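# Move skirt from hanger into basket, rehang hanger

## Task

Remove the skirt from its hanger and set it down into the basket by lowering it. If the skirt, or a third or more of it, falls in from above the basket's rim, the task may count as failed, even while a gripper still holds some of it. The whole skirt must finish inside the basket, the hanger must be put back on the rail, and the rack must be standing upright at the end. Any cloth draped out over the basket's rim reduces the result.

## Robot and tools

ROBOT. Two arms, left_arm and right_arm, each with six revolute joints plus a parallel gripper. Joint order, everywhere it appears, is waist, shoulder, elbow, wrist pitch, wrist yaw, wrist roll. Nominal ranges in radians: waist -2.618 to 3.054, shoulder 0.000 to 3.142, elbow 0.000 to 3.142, wrist pitch -1.571 to 1.571, wrist yaw -1.571 to 1.571, wrist roll -2.094 to 2.094. True ends may differ from these by up to 0.059 rad either way. Calibrated bases in the scene frame: left_arm at (-0.032, +0.234, +0.016) m, quat_wxyz (+1.000, 0, 0, -0.008); right_arm at (+0.035, -0.365, +0.026) m, quat_wxyz (+1.000, 0, 0, -0.022). A two-camera stand is fixed behind the arms.

FRAMES. Scene frame: origin at table-top height halfway between the nominal bases, +x pointing out across the table, +y toward the left_arm side, +z up. Arm names do not match image sides. Each arm reports its hand pose, velocities, targets and wrist-camera pose in its own base frame; fixed cameras and the table use the scene frame. A gripper's fingers extend along its +z and close along its y; end_effector_position is the point between the pads, roughly 1 cm short of the tips. Reported hand positions may be a few cm off, worse when stretched far.

ROW FORMAT (used by every moving tool). One flat list of 14 numbers covering both arms, even if one stays still: left_arm's six joint angles then its gripper opening, then the same seven for right_arm. Angles are absolute target angles in radians (not offsets). Opening runs from -1 (closed) to +1 (fully open) and is also an absolute command; writing 0 actually commands half-open, so to leave a gripper alone repeat its current command.

execute_actions(actions, cameras). actions is a list of actions; each action is a table of up to 15 rows, one per 1/30 s step; a shorter table repeats its final row to fill 15. A target more than 0.059 rad beyond a stated range end, and farther out than the joint currently is, gets the call rejected. Each step a joint's target can lead its measured angle by at most 0.339 rad (waist, shoulder, elbow) or 2.2 rad (wrist joints), and if a row would shift a gripper over 200 mm the arm's targets are shrunk toward the current angles, so big motions need several actions. To keep a resting joint still, resend its Joint targets value. Images only appear when actions is empty or cameras requests them. cameras: list of names, ["all"], [] for none.

move(target, speed, blend, opening_speed, grip_force, blocking, cameras). target: one 14-number row, or a list of up to 15 rows visited in turn; all absolute joint angles. All joints travel together, so hands trace curves; no collision avoidance. speed: rad/s for the joint with farthest to go, 0.01 to 12.57, default 0.5, one value or one per segment. blend: rad, corner rounding at intermediate targets, default 0 (full stop at each). opening_speed: opening units per second, at least 0.2, for gradual gripper change. grip_force: newtons per pad, 10 to 50, a number or one per arm; it persists, and low values close slowly. blocking=false returns after about 0.5 s while the move continues; a new move replaces it. A whole move is capped at 10 s and lasts at least 0.5 s. Gripper values in the first row apply at once; changes in later rows apply on arrival after everything settles. The result ends with a move: line (done, off_target, moving, held, fault, plus limits=held if steps were withheld).

wait(seconds 0 to 10): let time pass holding commands; a running move continues. stop(): brake the running move. zoom_image(camera, region): region [x0, y0, x1, y1] in pixels of that camera's latest image, origin top-left, at most 504 wide and high. finished_scene(scene): ends the current scene permanently; pass its number.

CAMERAS. cam_head_left, cam_head_right, cam_high, cam_low, cam_left_wrist, cam_right_wrist, all 672x504. Wrist images may lag while moving.

RESULTS. Joint positions and Joint velocities: per arm, six joints (rad, rad/s) then pad gap (m; 0.094 fully open). Joint targets: what joints are currently driven toward. Tool commands: current gripper commands. grip_measured uses the opening scale; empty it reads up to about 2.5 mm wide; it keeps tracking the command through contact, so it shows no stop on touching. Release by commanding well above it. Torques follow joint order, positive toward larger angles, include gravity, and entries 1 to 3 wrap at ±28 N m. 'joint sent to its limit' means a joint hit its true end; 'joint command not followed' means the clearance check altered some targets. Step readings list intermediate joint angles after execute_actions.

AVOID. Any moderate contact between the two arms, including one gripper squeezing the other's fingers. Hard hits on fixed or heavy items. Dropping the skirt from height or releasing moving items. Anything leaving the table. Tipping the rack. Long holds with arms stretched or loaded: motors warn at 75 °C, fault at 90 °C (arm folds and goes idle) and go limp at 100 °C. The scene keeps running while you think, and loose items may occasionally get nudged.

Each tool is called after "Emit:" as name(argument=value, ...) on one line, values as JSON.

## Session

Emit:
execute_actions(actions=[])

Scene clock: 0.00 s.
left_arm: end_effector_position=(+0.1985, -0.2608, +0.4843) grip_measured=-0.842 end_effector_quat_wxyz=(+0.514, +0.320, +0.768, -0.208) | right_arm: end_effector_position=(+0.3838, +0.0010, +0.4071) grip_measured=+1.000 end_effector_quat_wxyz=(+0.707, +0.000, +0.707, +0.000)
Joint positions: left_arm=[-1.068 1.327 2.05 -1.134 -0.265 -0.103 0.007] | right_arm=[0 1.047 1.047 0 0 0 0.094]
Joint velocities: within noise
Joint torques (N m): no reading
Motor temperatures (°C): left_arm=[27 30 33 32 24 27 24] | right_arm=[27 28 33 31 24 25 25]
Heat: left arm: 33 °C; right arm: 33 °C.
Joint targets: left_arm=[-1.068 1.320 2.059 -1.098 -0.268 -0.104] | right_arm=[0.000 1.040 1.057 0.002 0.000 0.000]
Tool commands: left_gripper/opening=-1.0 right_gripper/opening=+1.0

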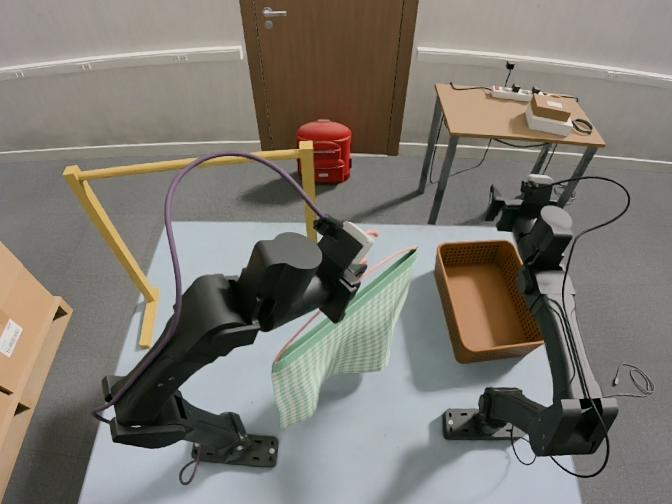

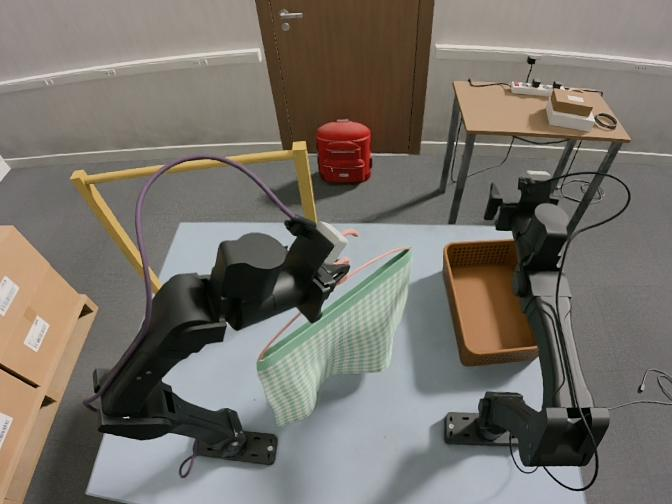

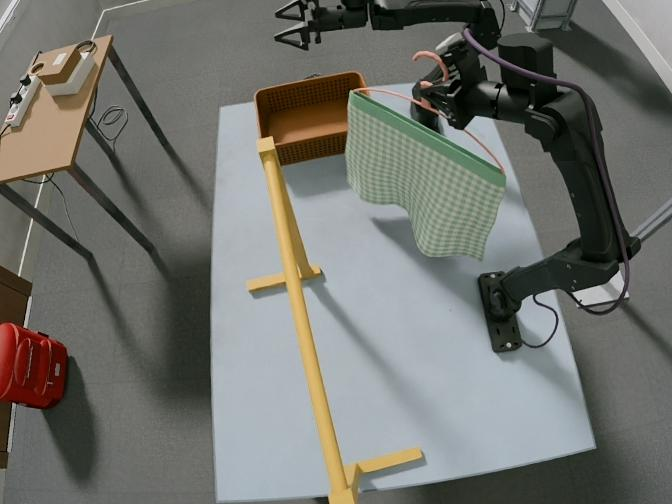

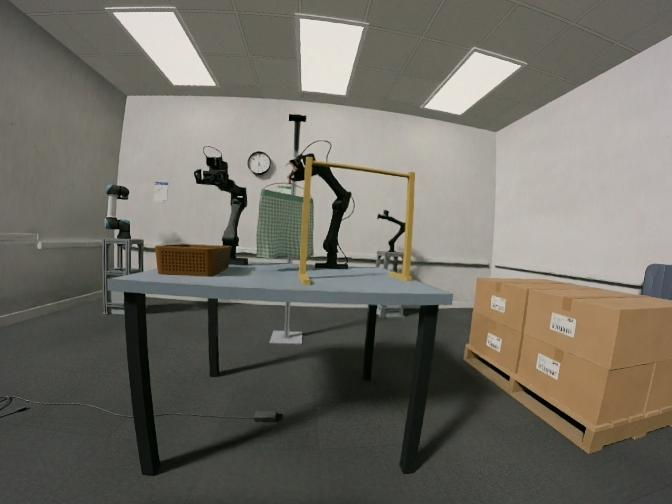

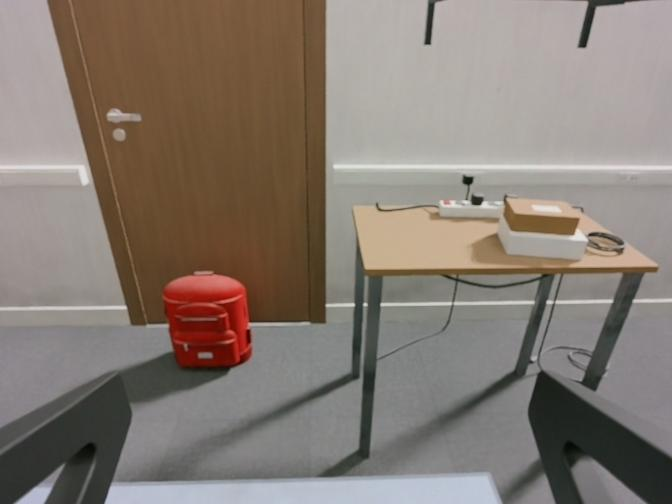

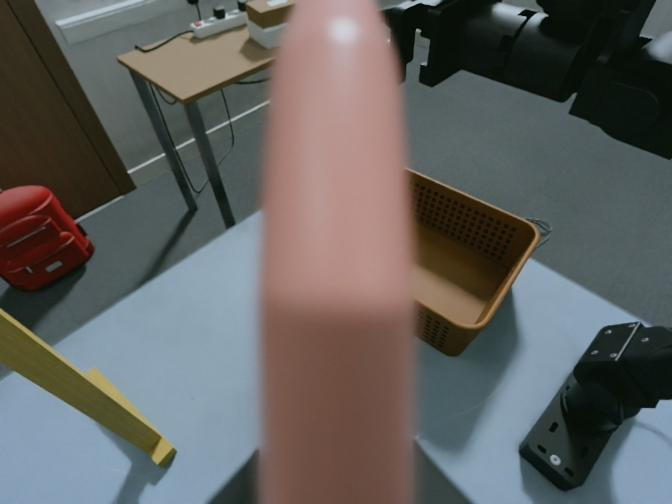

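Emit:
zoom_image(camera="cam_head_left", region=[250, 210, 440, 440])

Emit:
zoom_image(camera="cam_high", region=[330, 30, 530, 270])

Emit:
zoom_image(camera="cam_low", region=[180, 130, 430, 300])

Emit:
zoom_image(camera="cam_head_right", region=[240, 210, 430, 440])

Scaled by 2.191.

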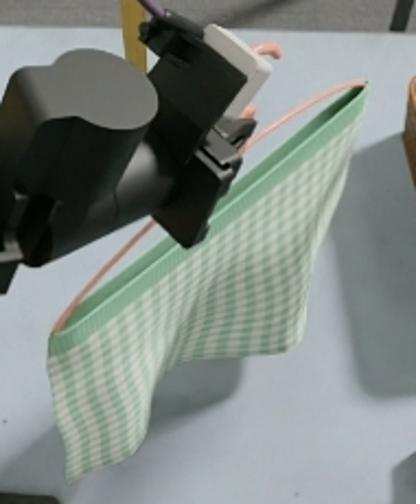

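Scaled by 2.100.

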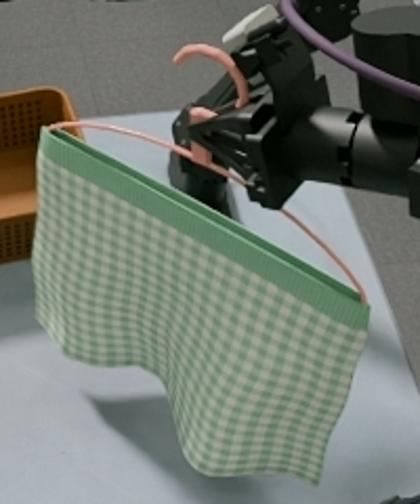

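Scaled by 2.016.

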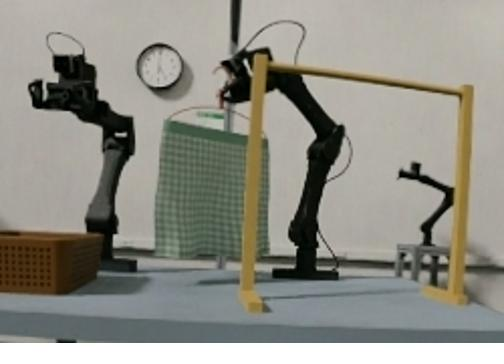

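Scaled by 2.191.

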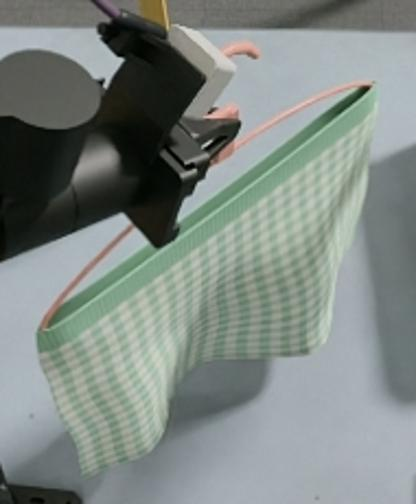

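Emit:
move(target=[-0.294, 1.481, 2.138, -1.183, 0.70, 0.358, -1.0, -0.02, 1.347, 0.940, 0.407, -1.5, 0, 1.0], speed=0.6, cameras=["all"])

Scene clock: 72.53 s.
left_arm: end_effector_position=(+0.2885, -0.2053, +0.4556) grip_measured=-0.842 end_effector_quat_wxyz=(+0.454, +0.414, +0.738, -0.278) | right_arm: end_effector_position=(+0.2949, +0.1778, +0.3402) grip_measured=+1.000 end_effector_quat_wxyz=(+0.525, -0.480, +0.518, +0.474)
Joint positions: left_arm=[-0.299 1.478 2.097 -1.206 0.672 0.353 0.007] | right_arm=[-0.01 1.338 0.953 0.397 -1.493 0 0.094]
Joint torques (N m): left_arm=[0.55 -4.16 9.4 1.99 0.45 0] | right_arm=[-0.79 -4.42 5.61 1.25 -0.09 -0.01]
Motor temperatures (°C): left_arm=[27 30 36 41 23 27 26] | right_arm=[27 27 36 35 24 25 24]
Heat: left arm: 41 °C; right arm: 36 °C.
Joint targets: left_arm=[-0.294 1.481 2.138 -1.183 0.700 0.358] | right_arm=[-0.020 1.347 0.940 0.407 -1.500 0.000]
move: off_target (left_arm); left_arm: the elbow is farthest, 0.041 rad from its target
camera_calibration:
cam_left_wrist: T_world_to_cam=[[-0.865288, -0.499934, 0.0366371, 0.131284], [-0.411231, 0.666165, -0.622184, 0.5744], [0.286644, -0.553435, -0.782013, 0.245989], [0, 0, 0, 1]] pos_world=[0.279299, -0.180873, 0.54494]
cam_right_wrist: T_world_to_cam=[[0.996621, -0.0780269, 0.0256533, -0.29037], [-0.0110575, -0.436944, -0.899421, 0.422486], [0.081388, 0.896098, -0.43633, 0.0568699], [0, 0, 0, 1]] pos_world=[0.289432, 0.110985, 0.412256]

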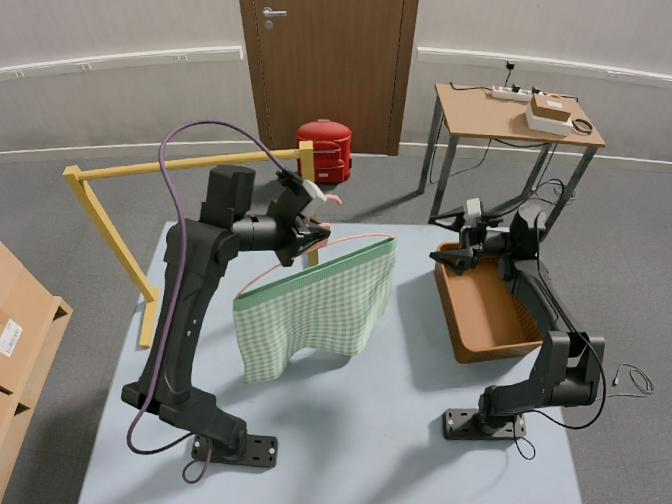

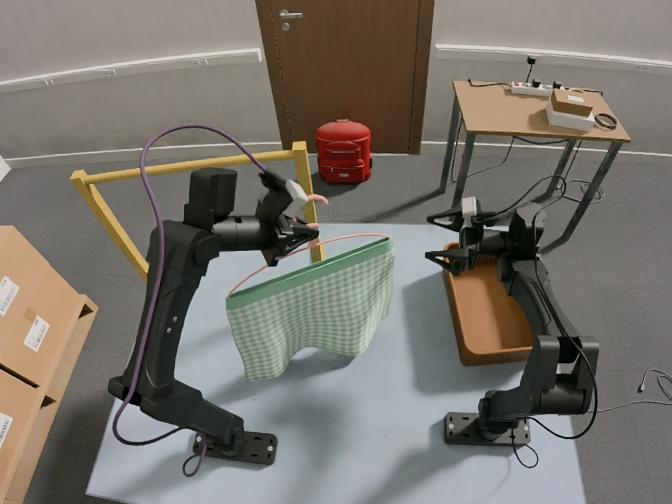

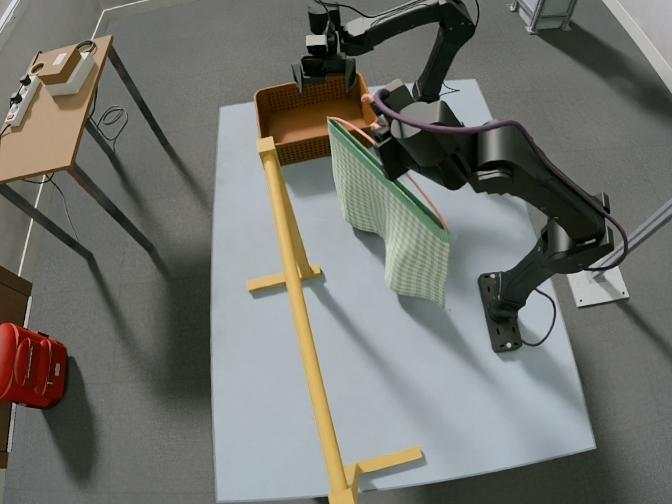

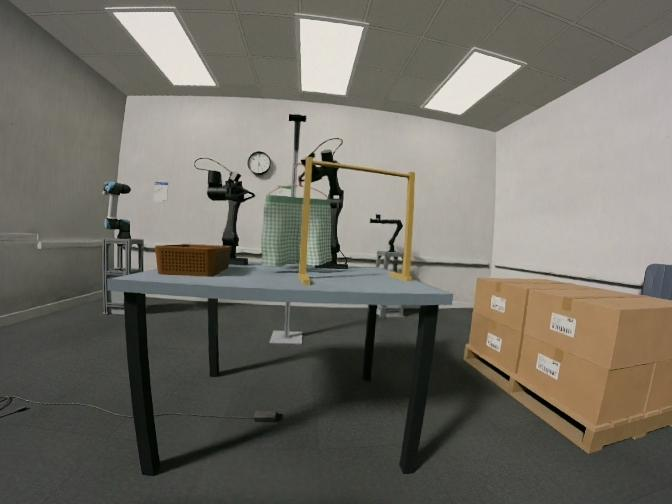

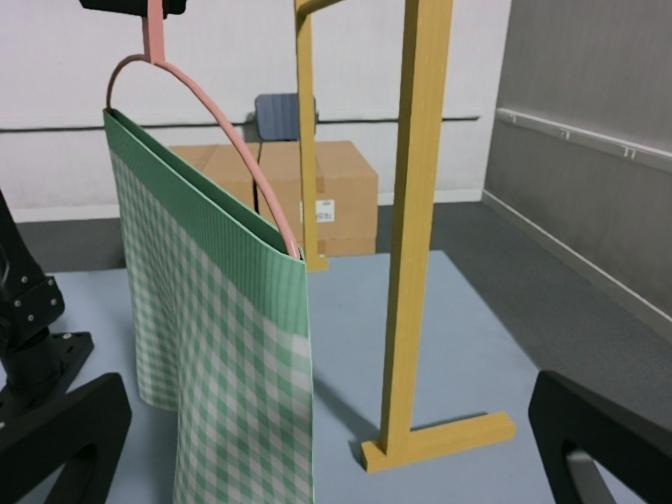

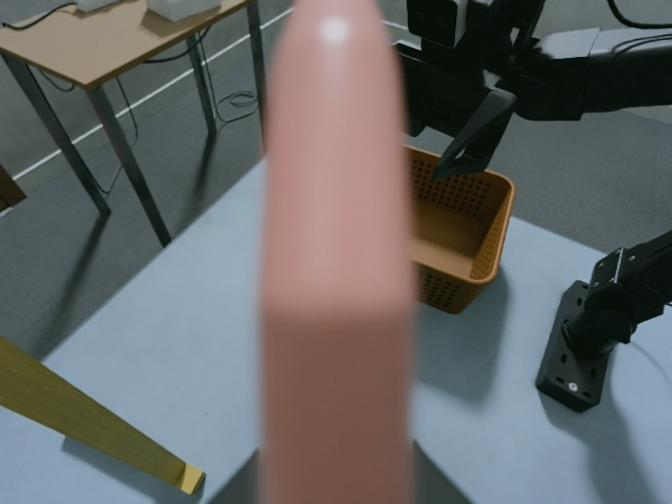

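Emit:
move(target=[-0.294, 1.481, 2.138, -1.183, 0.70, 0.358, -1.0, 0.343, 1.394, 0.854, 0.54, -1.147, 0, 1.0], speed=0.4, cameras=["cam_head_left", "cam_left_wrist", "cam_right_wrist", "cam_high"])

Scene clock: 78.23 s.
left_arm: end_effector_position=(+0.2885, -0.2053, +0.4556) grip_measured=-0.842 end_effector_quat_wxyz=(+0.454, +0.414, +0.738, -0.278) | right_arm: end_effector_position=(+0.2814, +0.2753, +0.3109) grip_measured=+1.000 end_effector_quat_wxyz=(+0.523, -0.482, +0.515, +0.479)
Joint positions: left_arm=[-0.299 1.478 2.097 -1.206 0.672 0.354 0.007] | right_arm=[0.339 1.384 0.867 0.529 -1.154 0 0.094]
Joint torques (N m): left_arm=[0.53 -4.14 9.43 1.99 0.44 -0.01] | right_arm=[0.28 -4.72 5.68 1.46 -0.03 -0.03]
Heat: left arm: 40 °C; right arm: 36 °C.
Joint targets: left_arm=[-0.294 1.481 2.138 -1.183 0.700 0.358] | right_arm=[0.343 1.394 0.854 0.540 -1.147 0.000]
move: off_target (left_arm); left_arm: the elbow is farthest, 0.041 rad from its target
camera_calibration:
cam_left_wrist: T_world_to_cam=[[-0.865459, -0.499689, 0.0359384, 0.131672], [-0.410658, 0.666509, -0.622194, 0.574268], [0.28695, -0.553242, -0.782037, 0.245981], [0, 0, 0, 1]] pos_world=[0.2792, -0.180872, 0.544941]
cam_right_wrist: T_world_to_cam=[[0.997429, -0.0674052, 0.024336, -0.271237], [-0.00729806, -0.43336, -0.901191, 0.437164], [0.0712912, 0.898696, -0.432738, -0.0411962], [0, 0, 0, 1]] pos_world=[0.276667, 0.20819, 0.382742]
Images, in order (width x height): cam_head_left 672x504, cam_high 672x504, cam_left_wrist 672x504, cam_right_wrist 672x504.

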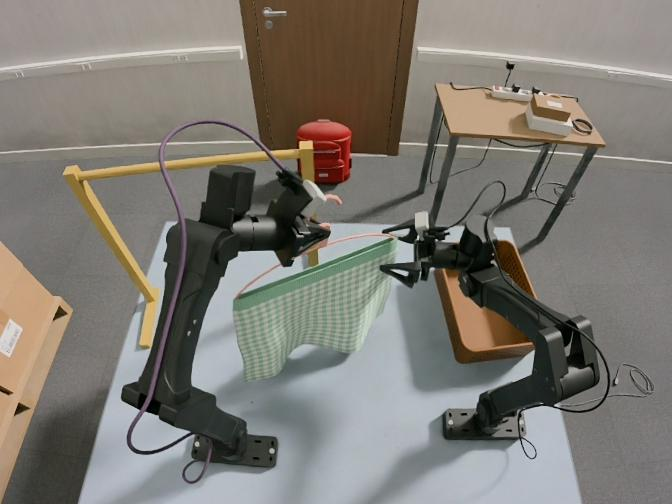

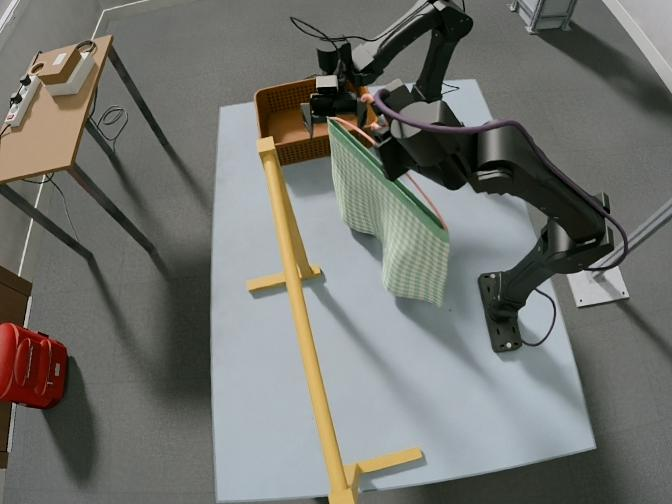

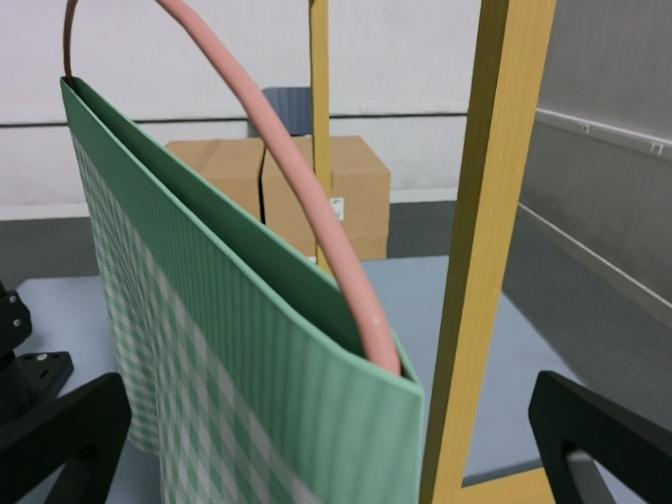

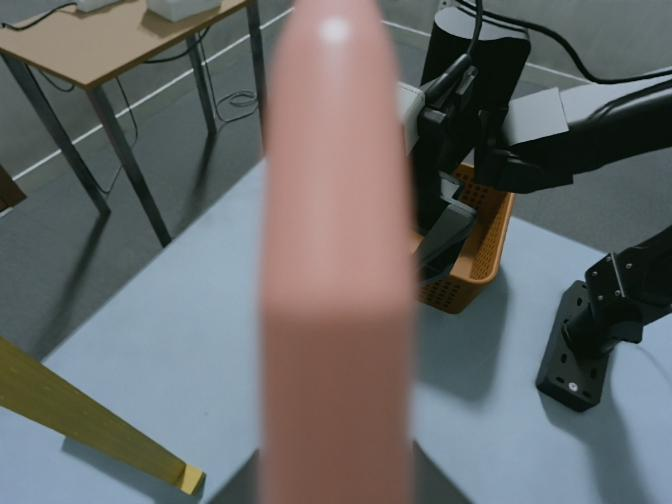

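Emit:
move(target=[[-0.294, 1.481, 2.138, -1.183, 0.70, 0.358, -1.0, 0.350, 1.445, 0.846, 0.6, -1.149, 0, 1.0], [-0.294, 1.481, 2.138, -1.183, 0.70, 0.358, -1.0, 0.350, 1.445, 0.846, 0.6, -1.149, 0, -1.0]], speed=0.4, opening_speed=1.5, cameras=["cam_head_left", "cam_left_wrist"])

Scene clock: 85.03 s.
left_arm: end_effector_position=(+0.2891, -0.2040, +0.4541) grip_measured=-0.841 end_effector_quat_wxyz=(+0.463, +0.440, +0.725, -0.257) | right_arm: end_effector_position=(+0.2795, +0.2802, +0.2968) grip_measured=-0.890 end_effector_quat_wxyz=(+0.485, -0.472, +0.527, +0.515)
Joint positions: left_arm=[-0.298 1.478 2.097 -1.211 0.663 0.43 0.007] | right_arm=[0.345 1.435 0.859 0.574 -1.202 0.083 0.005]
Joint torques (N m): left_arm=[0.44 -4.14 9.43 2.04 0.52 -0.89] | right_arm=[0.43 -5.08 5.63 1.58 0.51 -0.83]
Heat: left arm: 40 °C; right arm: 36 °C.
Joint targets: left_arm=[-0.294 1.481 2.138 -1.183 0.700 0.358] | right_arm=[0.350 1.445 0.846 0.600 -1.149 0.000]
move: off_target (left_arm, right_arm); left_arm: the wrist roll is farthest, 0.072 rad from its target; right_arm: the wrist roll is farthest, 0.083 rad from its target
camera_calibration:
cam_left_wrist: T_world_to_cam=[[-0.877934, -0.477733, -0.0316783, 0.171784], [-0.359005, 0.700634, -0.616626, 0.562291], [0.316778, -0.529984, -0.786619, 0.243538], [0, 0, 0, 1]] pos_world=[0.275533, -0.182822, 0.543737]
Images, in order (width x height): cam_head_left 672x504, cam_left_wrist 672x504.

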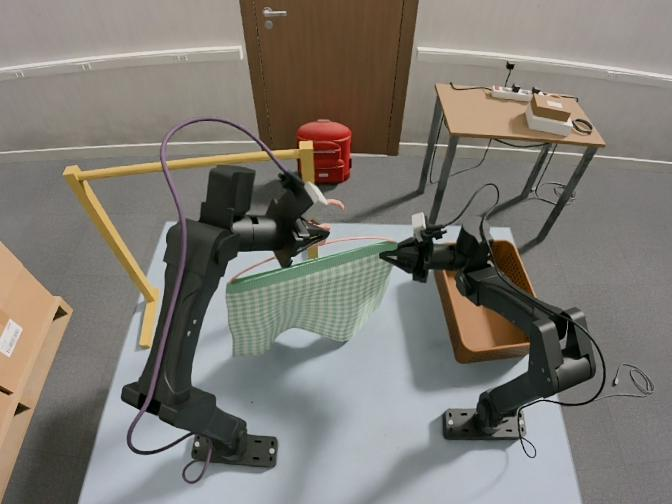

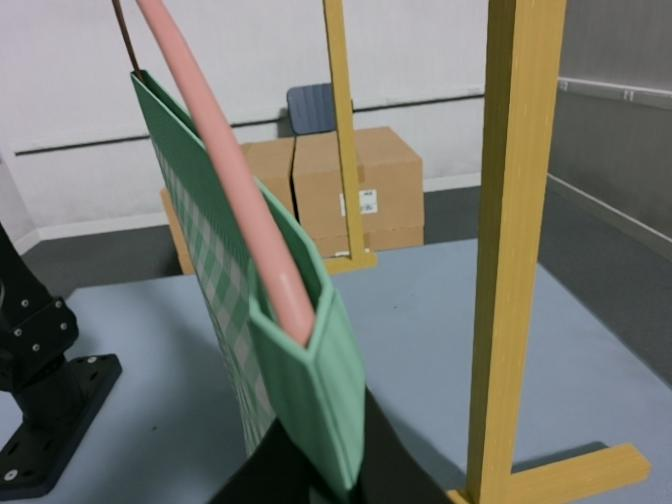

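Emit:
move(target=[-0.294, 1.481, 2.138, -1.183, 0.70, 0.358, -1.0, 0.288, 1.543, 0.629, 0.914, -1.202, 0, -1.0], speed=0.3, cameras=["cam_head_left", "cam_left_wrist", "cam_high"])

Scene clock: 89.53 s.
left_arm: end_effector_position=(+0.2891, -0.2079, +0.4285) grip_measured=-0.831 end_effector_quat_wxyz=(+0.416, +0.448, +0.745, -0.265) | right_arm: end_effector_position=(+0.2591, +0.2730, +0.2557) grip_measured=-0.890 end_effector_quat_wxyz=(+0.497, -0.499, +0.484, +0.520)
Joint positions: left_arm=[-0.31 1.516 2.097 -1.29 0.662 0.46 0.008] | right_arm=[0.333 1.504 0.672 0.948 -1.274 0.119 0.005]
Joint torques (N m): left_arm=[1.58 -7.86 9.5 2.73 0.56 -1.25] | right_arm=[-3.6 -2.55 2.26 0.85 0.78 -1.25]
Heat: left arm: 41 °C; right arm: 36 °C.
Joint targets: left_arm=[-0.294 1.481 2.138 -1.183 0.700 0.358] | right_arm=[0.288 1.543 0.629 0.914 -1.202 0.000]
move: off_target (left_arm, right_arm); left_arm: the wrist pitch is farthest, 0.107 rad from its target; right_arm: the wrist roll is farthest, 0.119 rad from its target
camera_calibration:
cam_left_wrist: T_world_to_cam=[[-0.890145, -0.455063, 0.0236667, 0.153576], [-0.39201, 0.738259, -0.548909, 0.537564], [0.232316, -0.497886, -0.835547, 0.273409], [0, 0, 0, 1]] pos_world=[0.283918, -0.190848, 0.519886]
Images, in order (width x height): cam_head_left 672x504, cam_high 672x504, cam_left_wrist 672x504.

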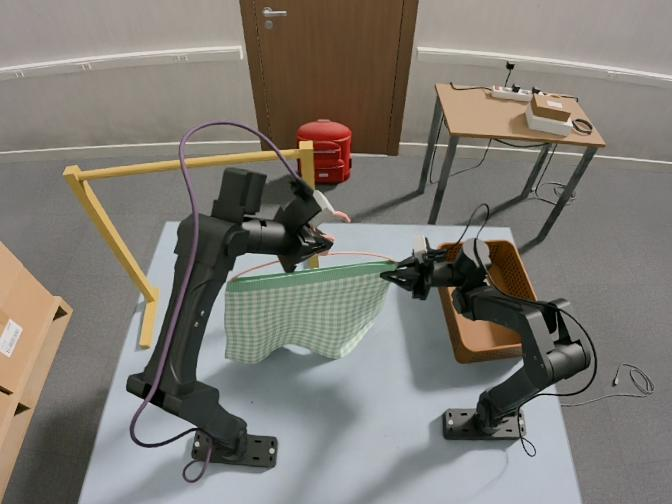

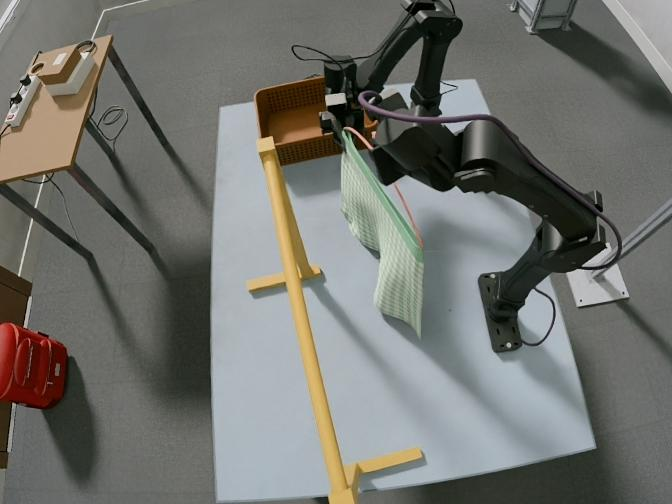

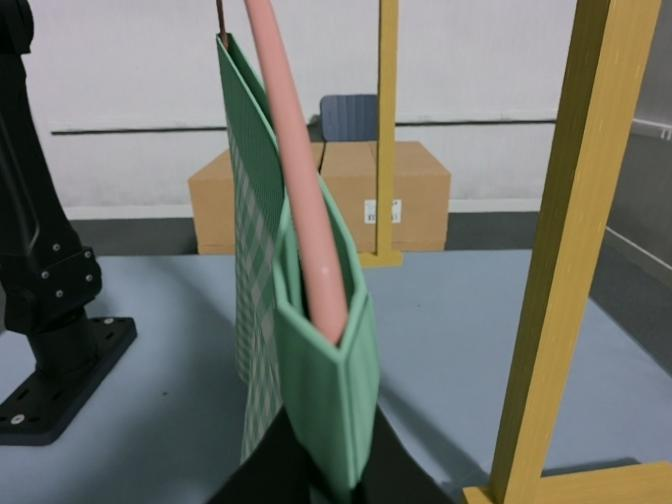

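Emit:
move(target=[-0.294, 1.481, 2.138, -1.183, 0.70, 0.358, -1.0, 0.132, 1.442, 0.727, 0.714, -1.358, 0, -1.0], speed=0.3, cameras=["cam_head_left", "cam_left_wrist", "cam_high"])

Scene clock: 93.93 s.
left_arm: end_effector_position=(+0.2897, -0.2218, +0.4368) grip_measured=-0.831 end_effector_quat_wxyz=(+0.426, +0.456, +0.726, -0.289) | right_arm: end_effector_position=(+0.2599, +0.2400, +0.2784) grip_measured=-0.903 end_effector_quat_wxyz=(+0.480, -0.513, +0.481, +0.524)
Joint positions: left_arm=[-0.33 1.528 2.097 -1.235 0.706 0.436 0.008] | right_arm=[0.213 1.428 0.741 0.764 -1.433 0.089 0.005]
Joint torques (N m): left_arm=[3.54 -9.1 9.59 2.2 0.15 -0.96] | right_arm=[-6.6 -4.26 5.27 0.62 0.71 -0.95]
Heat: left arm: 42 °C; right arm: 35 °C.
Joint targets: left_arm=[-0.294 1.481 2.138 -1.183 0.700 0.358] | right_arm=[0.132 1.442 0.727 0.714 -1.358 0.000]
move: off_target (left_arm, right_arm); left_arm: the wrist roll is farthest, 0.078 rad from its target; right_arm: the wrist roll is farthest, 0.089 rad from its target
camera_calibration:
cam_left_wrist: T_world_to_cam=[[-0.908904, -0.415734, 0.0325458, 0.157856], [-0.35337, 0.726413, -0.589452, 0.556391], [0.221413, -0.547256, -0.807148, 0.253091], [0, 0, 0, 1]] pos_world=[0.28405, -0.200039, 0.52711]
Images, in order (width x height): cam_head_left 672x504, cam_high 672x504, cam_left_wrist 672x504.

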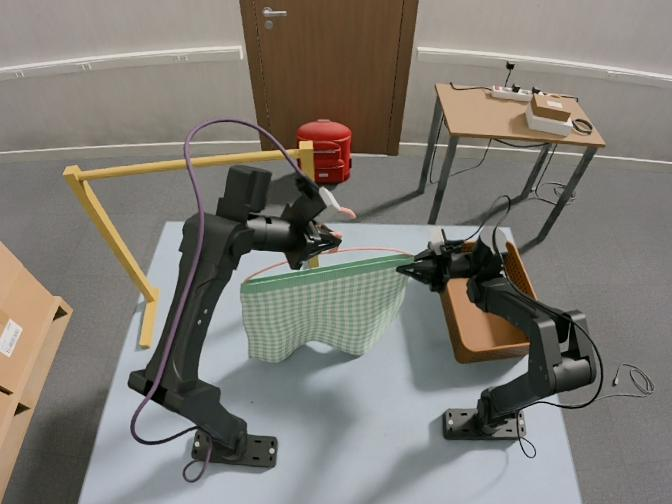

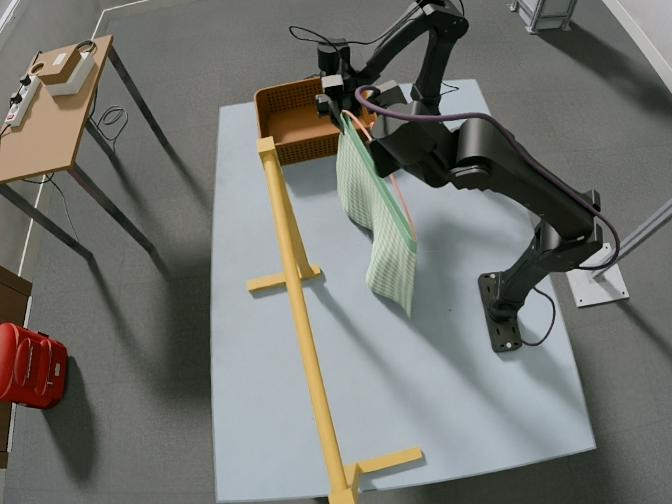

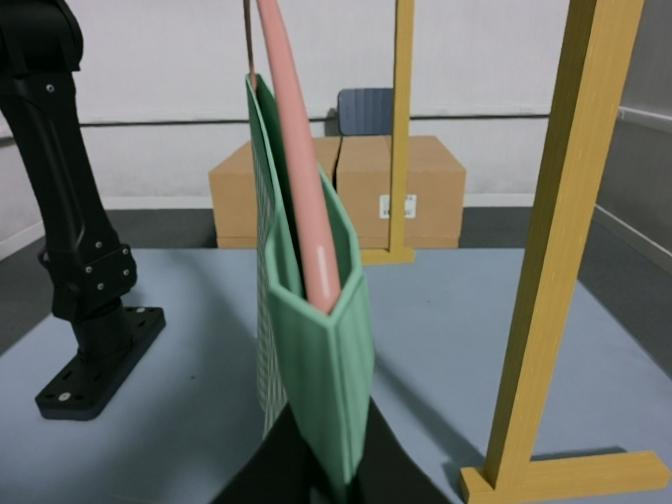

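Emit:
move(target=[-0.294, 1.481, 2.138, -1.0, 0.70, 0.358, -1.0, 0.283, 1.608, 0.617, 0.991, -1.207, 0, -1.0], speed=0.3, cameras=["cam_head_left", "cam_left_wrist", "cam_high"])

Emit:
zoom_image(camera="cam_high", region=[280, 60, 460, 330])

Scene clock: 102.70 s.
left_arm: end_effector_position=(+0.3026, -0.2153, +0.4293) grip_measured=-0.813 end_effector_quat_wxyz=(+0.432, +0.455, +0.736, -0.253) | right_arm: end_effector_position=(+0.2715, +0.2666, +0.2514) grip_measured=-0.904 end_effector_quat_wxyz=(+0.523, -0.503, +0.471, +0.501)
Joint positions: left_arm=[-0.329 1.534 2.09 -1.223 0.636 0.462 0.009] | right_arm=[0.303 1.557 0.668 1.063 -1.274 0.112 0.005]
Joint torques (N m): left_arm=[3.43 -9.8 10.36 3.94 0.8 -1.28] | right_arm=[-1.46 -1.77 1.42 0.53 0.75 -1.17]
Heat: left arm: 43 °C; right arm: 34 °C.
Joint targets: left_arm=[-0.294 1.481 2.138 -1.000 0.700 0.358] | right_arm=[0.283 1.608 0.617 0.991 -1.207 0.000]
move: off_target (left_arm, right_arm); left_arm: the wrist pitch is farthest, 0.223 rad from its target; right_arm: the wrist roll is farthest, 0.112 rad from its target
camera_calibration:
cam_left_wrist: T_world_to_cam=[[-0.88996, -0.45564, -0.019056, 0.180374], [-0.366931, 0.740254, -0.563369, 0.547795], [0.2708, -0.494384, -0.825985, 0.252202], [0, 0, 0, 1]] pos_world=[0.293232, -0.198637, 0.520363]
Images, in order (width x height): cam_head_left 672x504, cam_high 672x504, cam_left_wrist 672x504.

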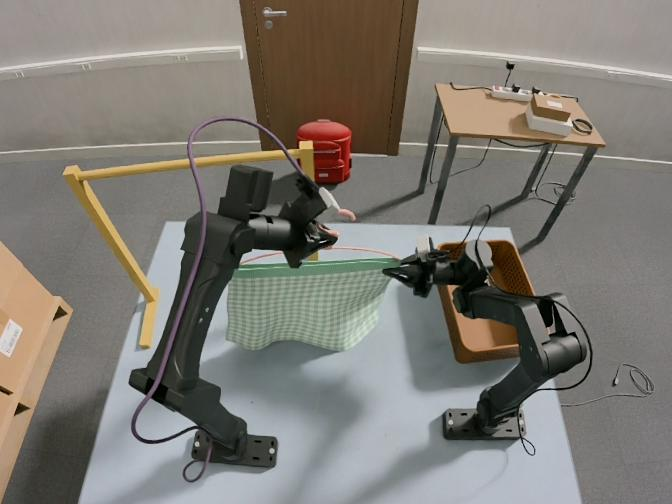

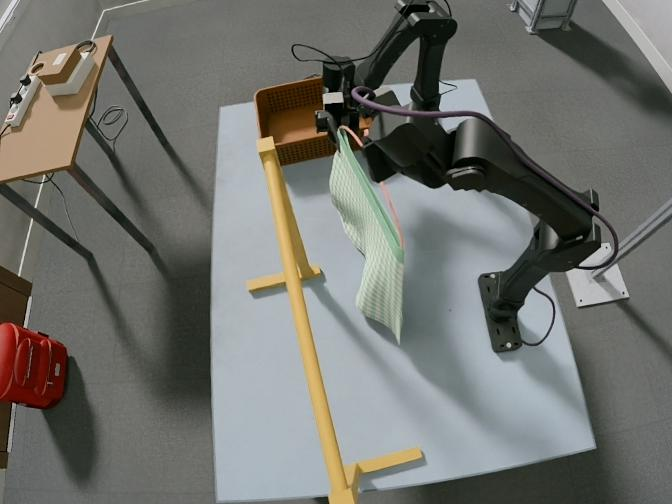

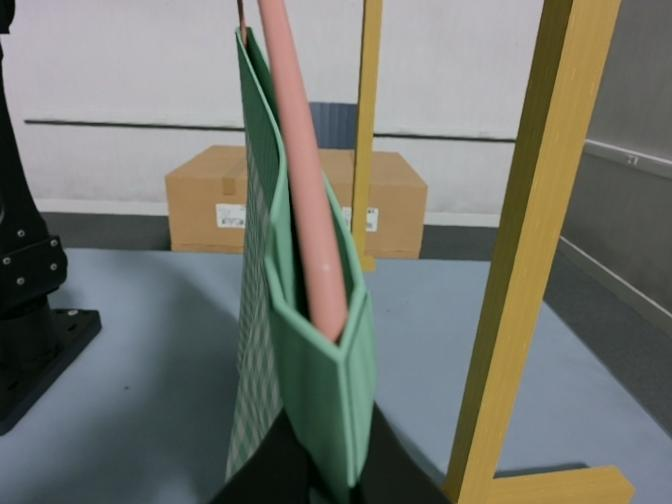

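Scaled by 1.867.

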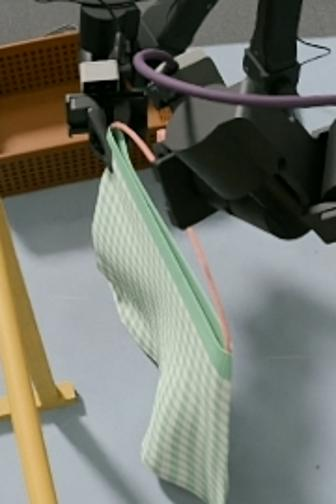

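Emit:
move(target=[[-0.294, 1.481, 2.138, -1.183, 0.70, 0.358, -1.0, 0.350, 1.445, 0.846, 0.6, -1.149, 0, -1.0],[-0.294, 1.481, 2.138, -1.183, 0.70, 0.358, -1.0, 0.350, 1.445, 0.846, 0.6, -1.149, 0, -0.2],[-0.294, 1.481, 2.138, -1.183, 0.70, 0.358, -1.0, 0.347, 1.484, 0.733, 0.751, -1.143, 0, -0.2],[-0.294, 1.481, 2.138, -1.183, 0.70, 0.358, -1.0, 0.347, 1.484, 0.733, 0.751, -1.143, 0, -1]], speed=0.4, opening_speed=1.5, cameras=["cam_head_left", "cam_left_wrist", "cam_high"])

Emit:
zoom_image(camera="cam_left_wrist", region=[200, 200, 452, 452])

Scene clock: 110.73 s.
left_arm: end_effector_position=(+0.2995, -0.2067, +0.4484) grip_measured=-0.842 end_effector_quat_wxyz=(+0.448, +0.415, +0.743, -0.274) | right_arm: end_effector_position=(+0.2844, +0.2771, +0.2637) grip_measured=-0.967 end_effector_quat_wxyz=(+0.519, -0.479, +0.519, +0.482)
Joint positions: left_arm=[-0.296 1.509 2.106 -1.204 0.666 0.365 0.007] | right_arm=[0.342 1.474 0.743 0.74 -1.152 0.011 0.002]
Joint torques (N m): left_arm=[0.24 -7.19 8.76 1.96 0.49 -0.13] | right_arm=[0.42 -5.24 5.53 1.45 0.08 -0.1]
Motor temperatures (°C): left_arm=[27 33 37 46 24 28 26] | right_arm=[28 27 34 34 24 26 26]
Heat: left arm: 46 °C; right arm: 34 °C.
Joint targets: left_arm=[-0.294 1.481 2.138 -1.183 0.700 0.358] | right_arm=[0.347 1.484 0.733 0.751 -1.143 0.000]
move: done; target 2's new numbers were sent with right_arm's wrist roll 0.075 rad from that target
camera_calibration:
cam_left_wrist: T_world_to_cam=[[-0.863667, -0.50266, 0.0375774, 0.138913], [-0.41872, 0.67394, -0.60867, 0.573169], [0.280629, -0.541423, -0.792533, 0.245506], [0, 0, 0, 1]] pos_world=[0.291075, -0.183533, 0.538223]
Images, in order (width x height): cam_head_left 672x504, cam_high 672x504, cam_left_wrist 672x504.

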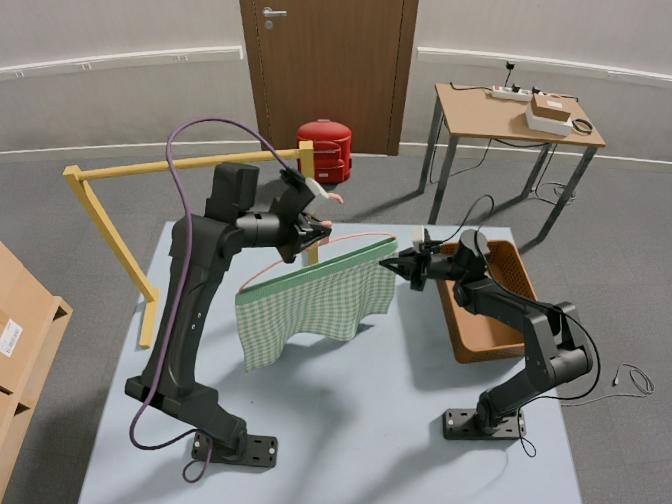

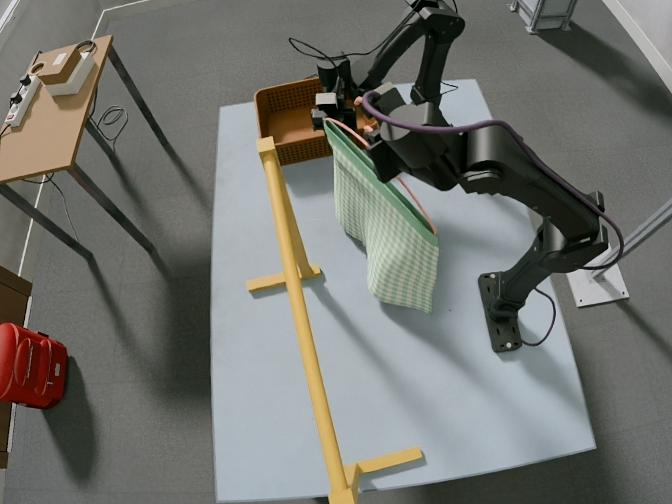

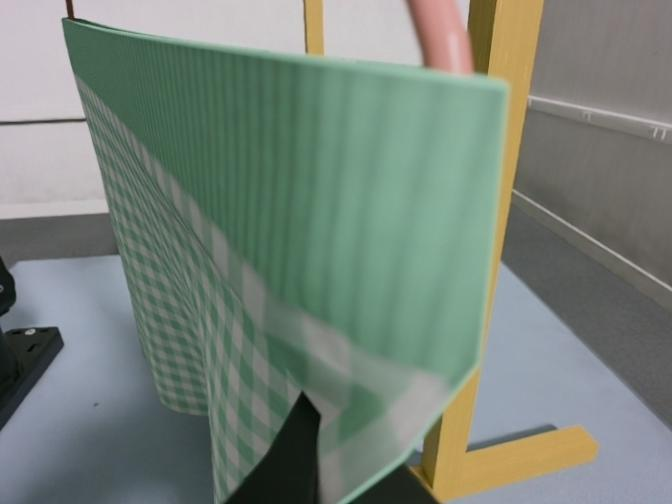

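Scaled by 2.000.

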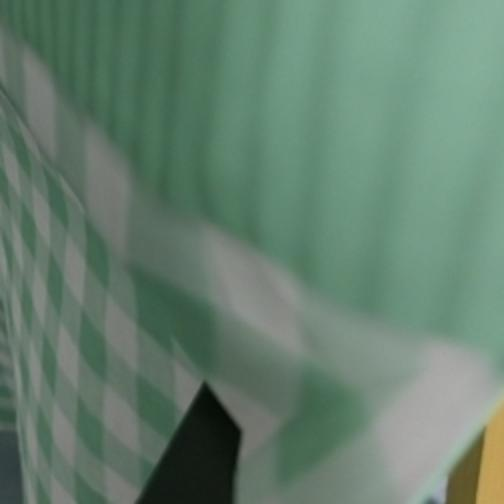

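Emit:
move(target=[-0.294, 1.481, 2.138, -1.183, 0.70, 0.358, -1.0, 0.283, 1.608, 0.617, 0.991, -1.207, 0, -1.0], speed=0.3, cameras=["cam_head_left", "cam_left_wrist", "cam_high"])

Scene clock: 113.60 s.
left_arm: end_effector_position=(+0.2989, -0.2099, +0.4534) grip_measured=-0.842 end_effector_quat_wxyz=(+0.455, +0.419, +0.733, -0.282) | right_arm: end_effector_position=(+0.2840, +0.2632, +0.2164) grip_measured=-0.972 end_effector_quat_wxyz=(+0.518, -0.484, +0.513, +0.484)
Joint positions: left_arm=[-0.296 1.509 2.106 -1.184 0.688 0.364 0.007] | right_arm=[0.292 1.597 0.627 0.986 -1.216 0.01 0.001]
Joint torques (N m): left_arm=[0.28 -7.17 8.75 1.76 0.28 -0.1] | right_arm=[-0.75 -5.75 4.75 1.38 0.06 -0.17]
Heat: left arm: 45 °C; right arm: 34 °C.
Joint targets: left_arm=[-0.294 1.481 2.138 -1.183 0.700 0.358] | right_arm=[0.283 1.608 0.617 0.991 -1.207 0.000]
move: done
camera_calibration:
cam_left_wrist: T_world_to_cam=[[-0.873041, -0.486438, 0.0343006, 0.144284], [-0.397771, 0.669682, -0.62714, 0.579283], [0.282095, -0.561163, -0.778151, 0.236723], [0, 0, 0, 1]] pos_world=[0.28961, -0.184909, 0.542549]
Images, in order (width x height): cam_head_left 672x504, cam_high 672x504, cam_left_wrist 672x504.

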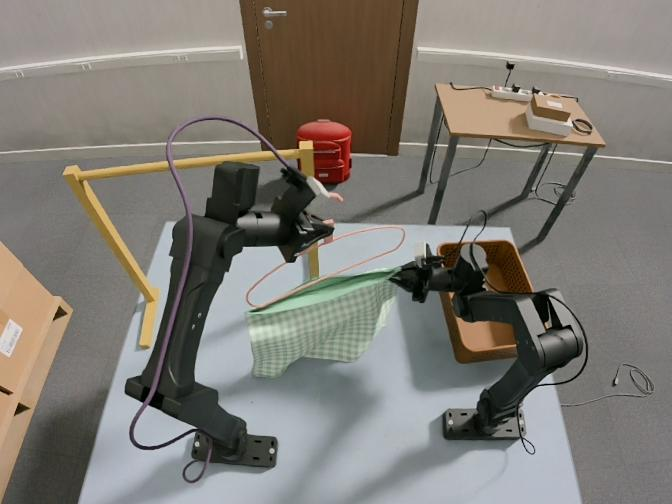

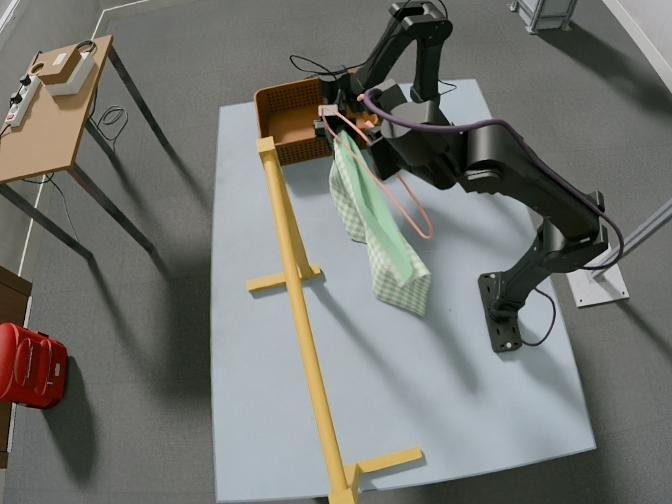

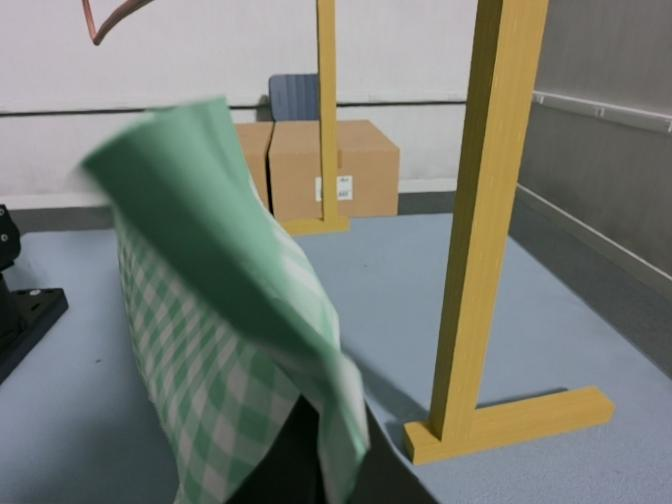

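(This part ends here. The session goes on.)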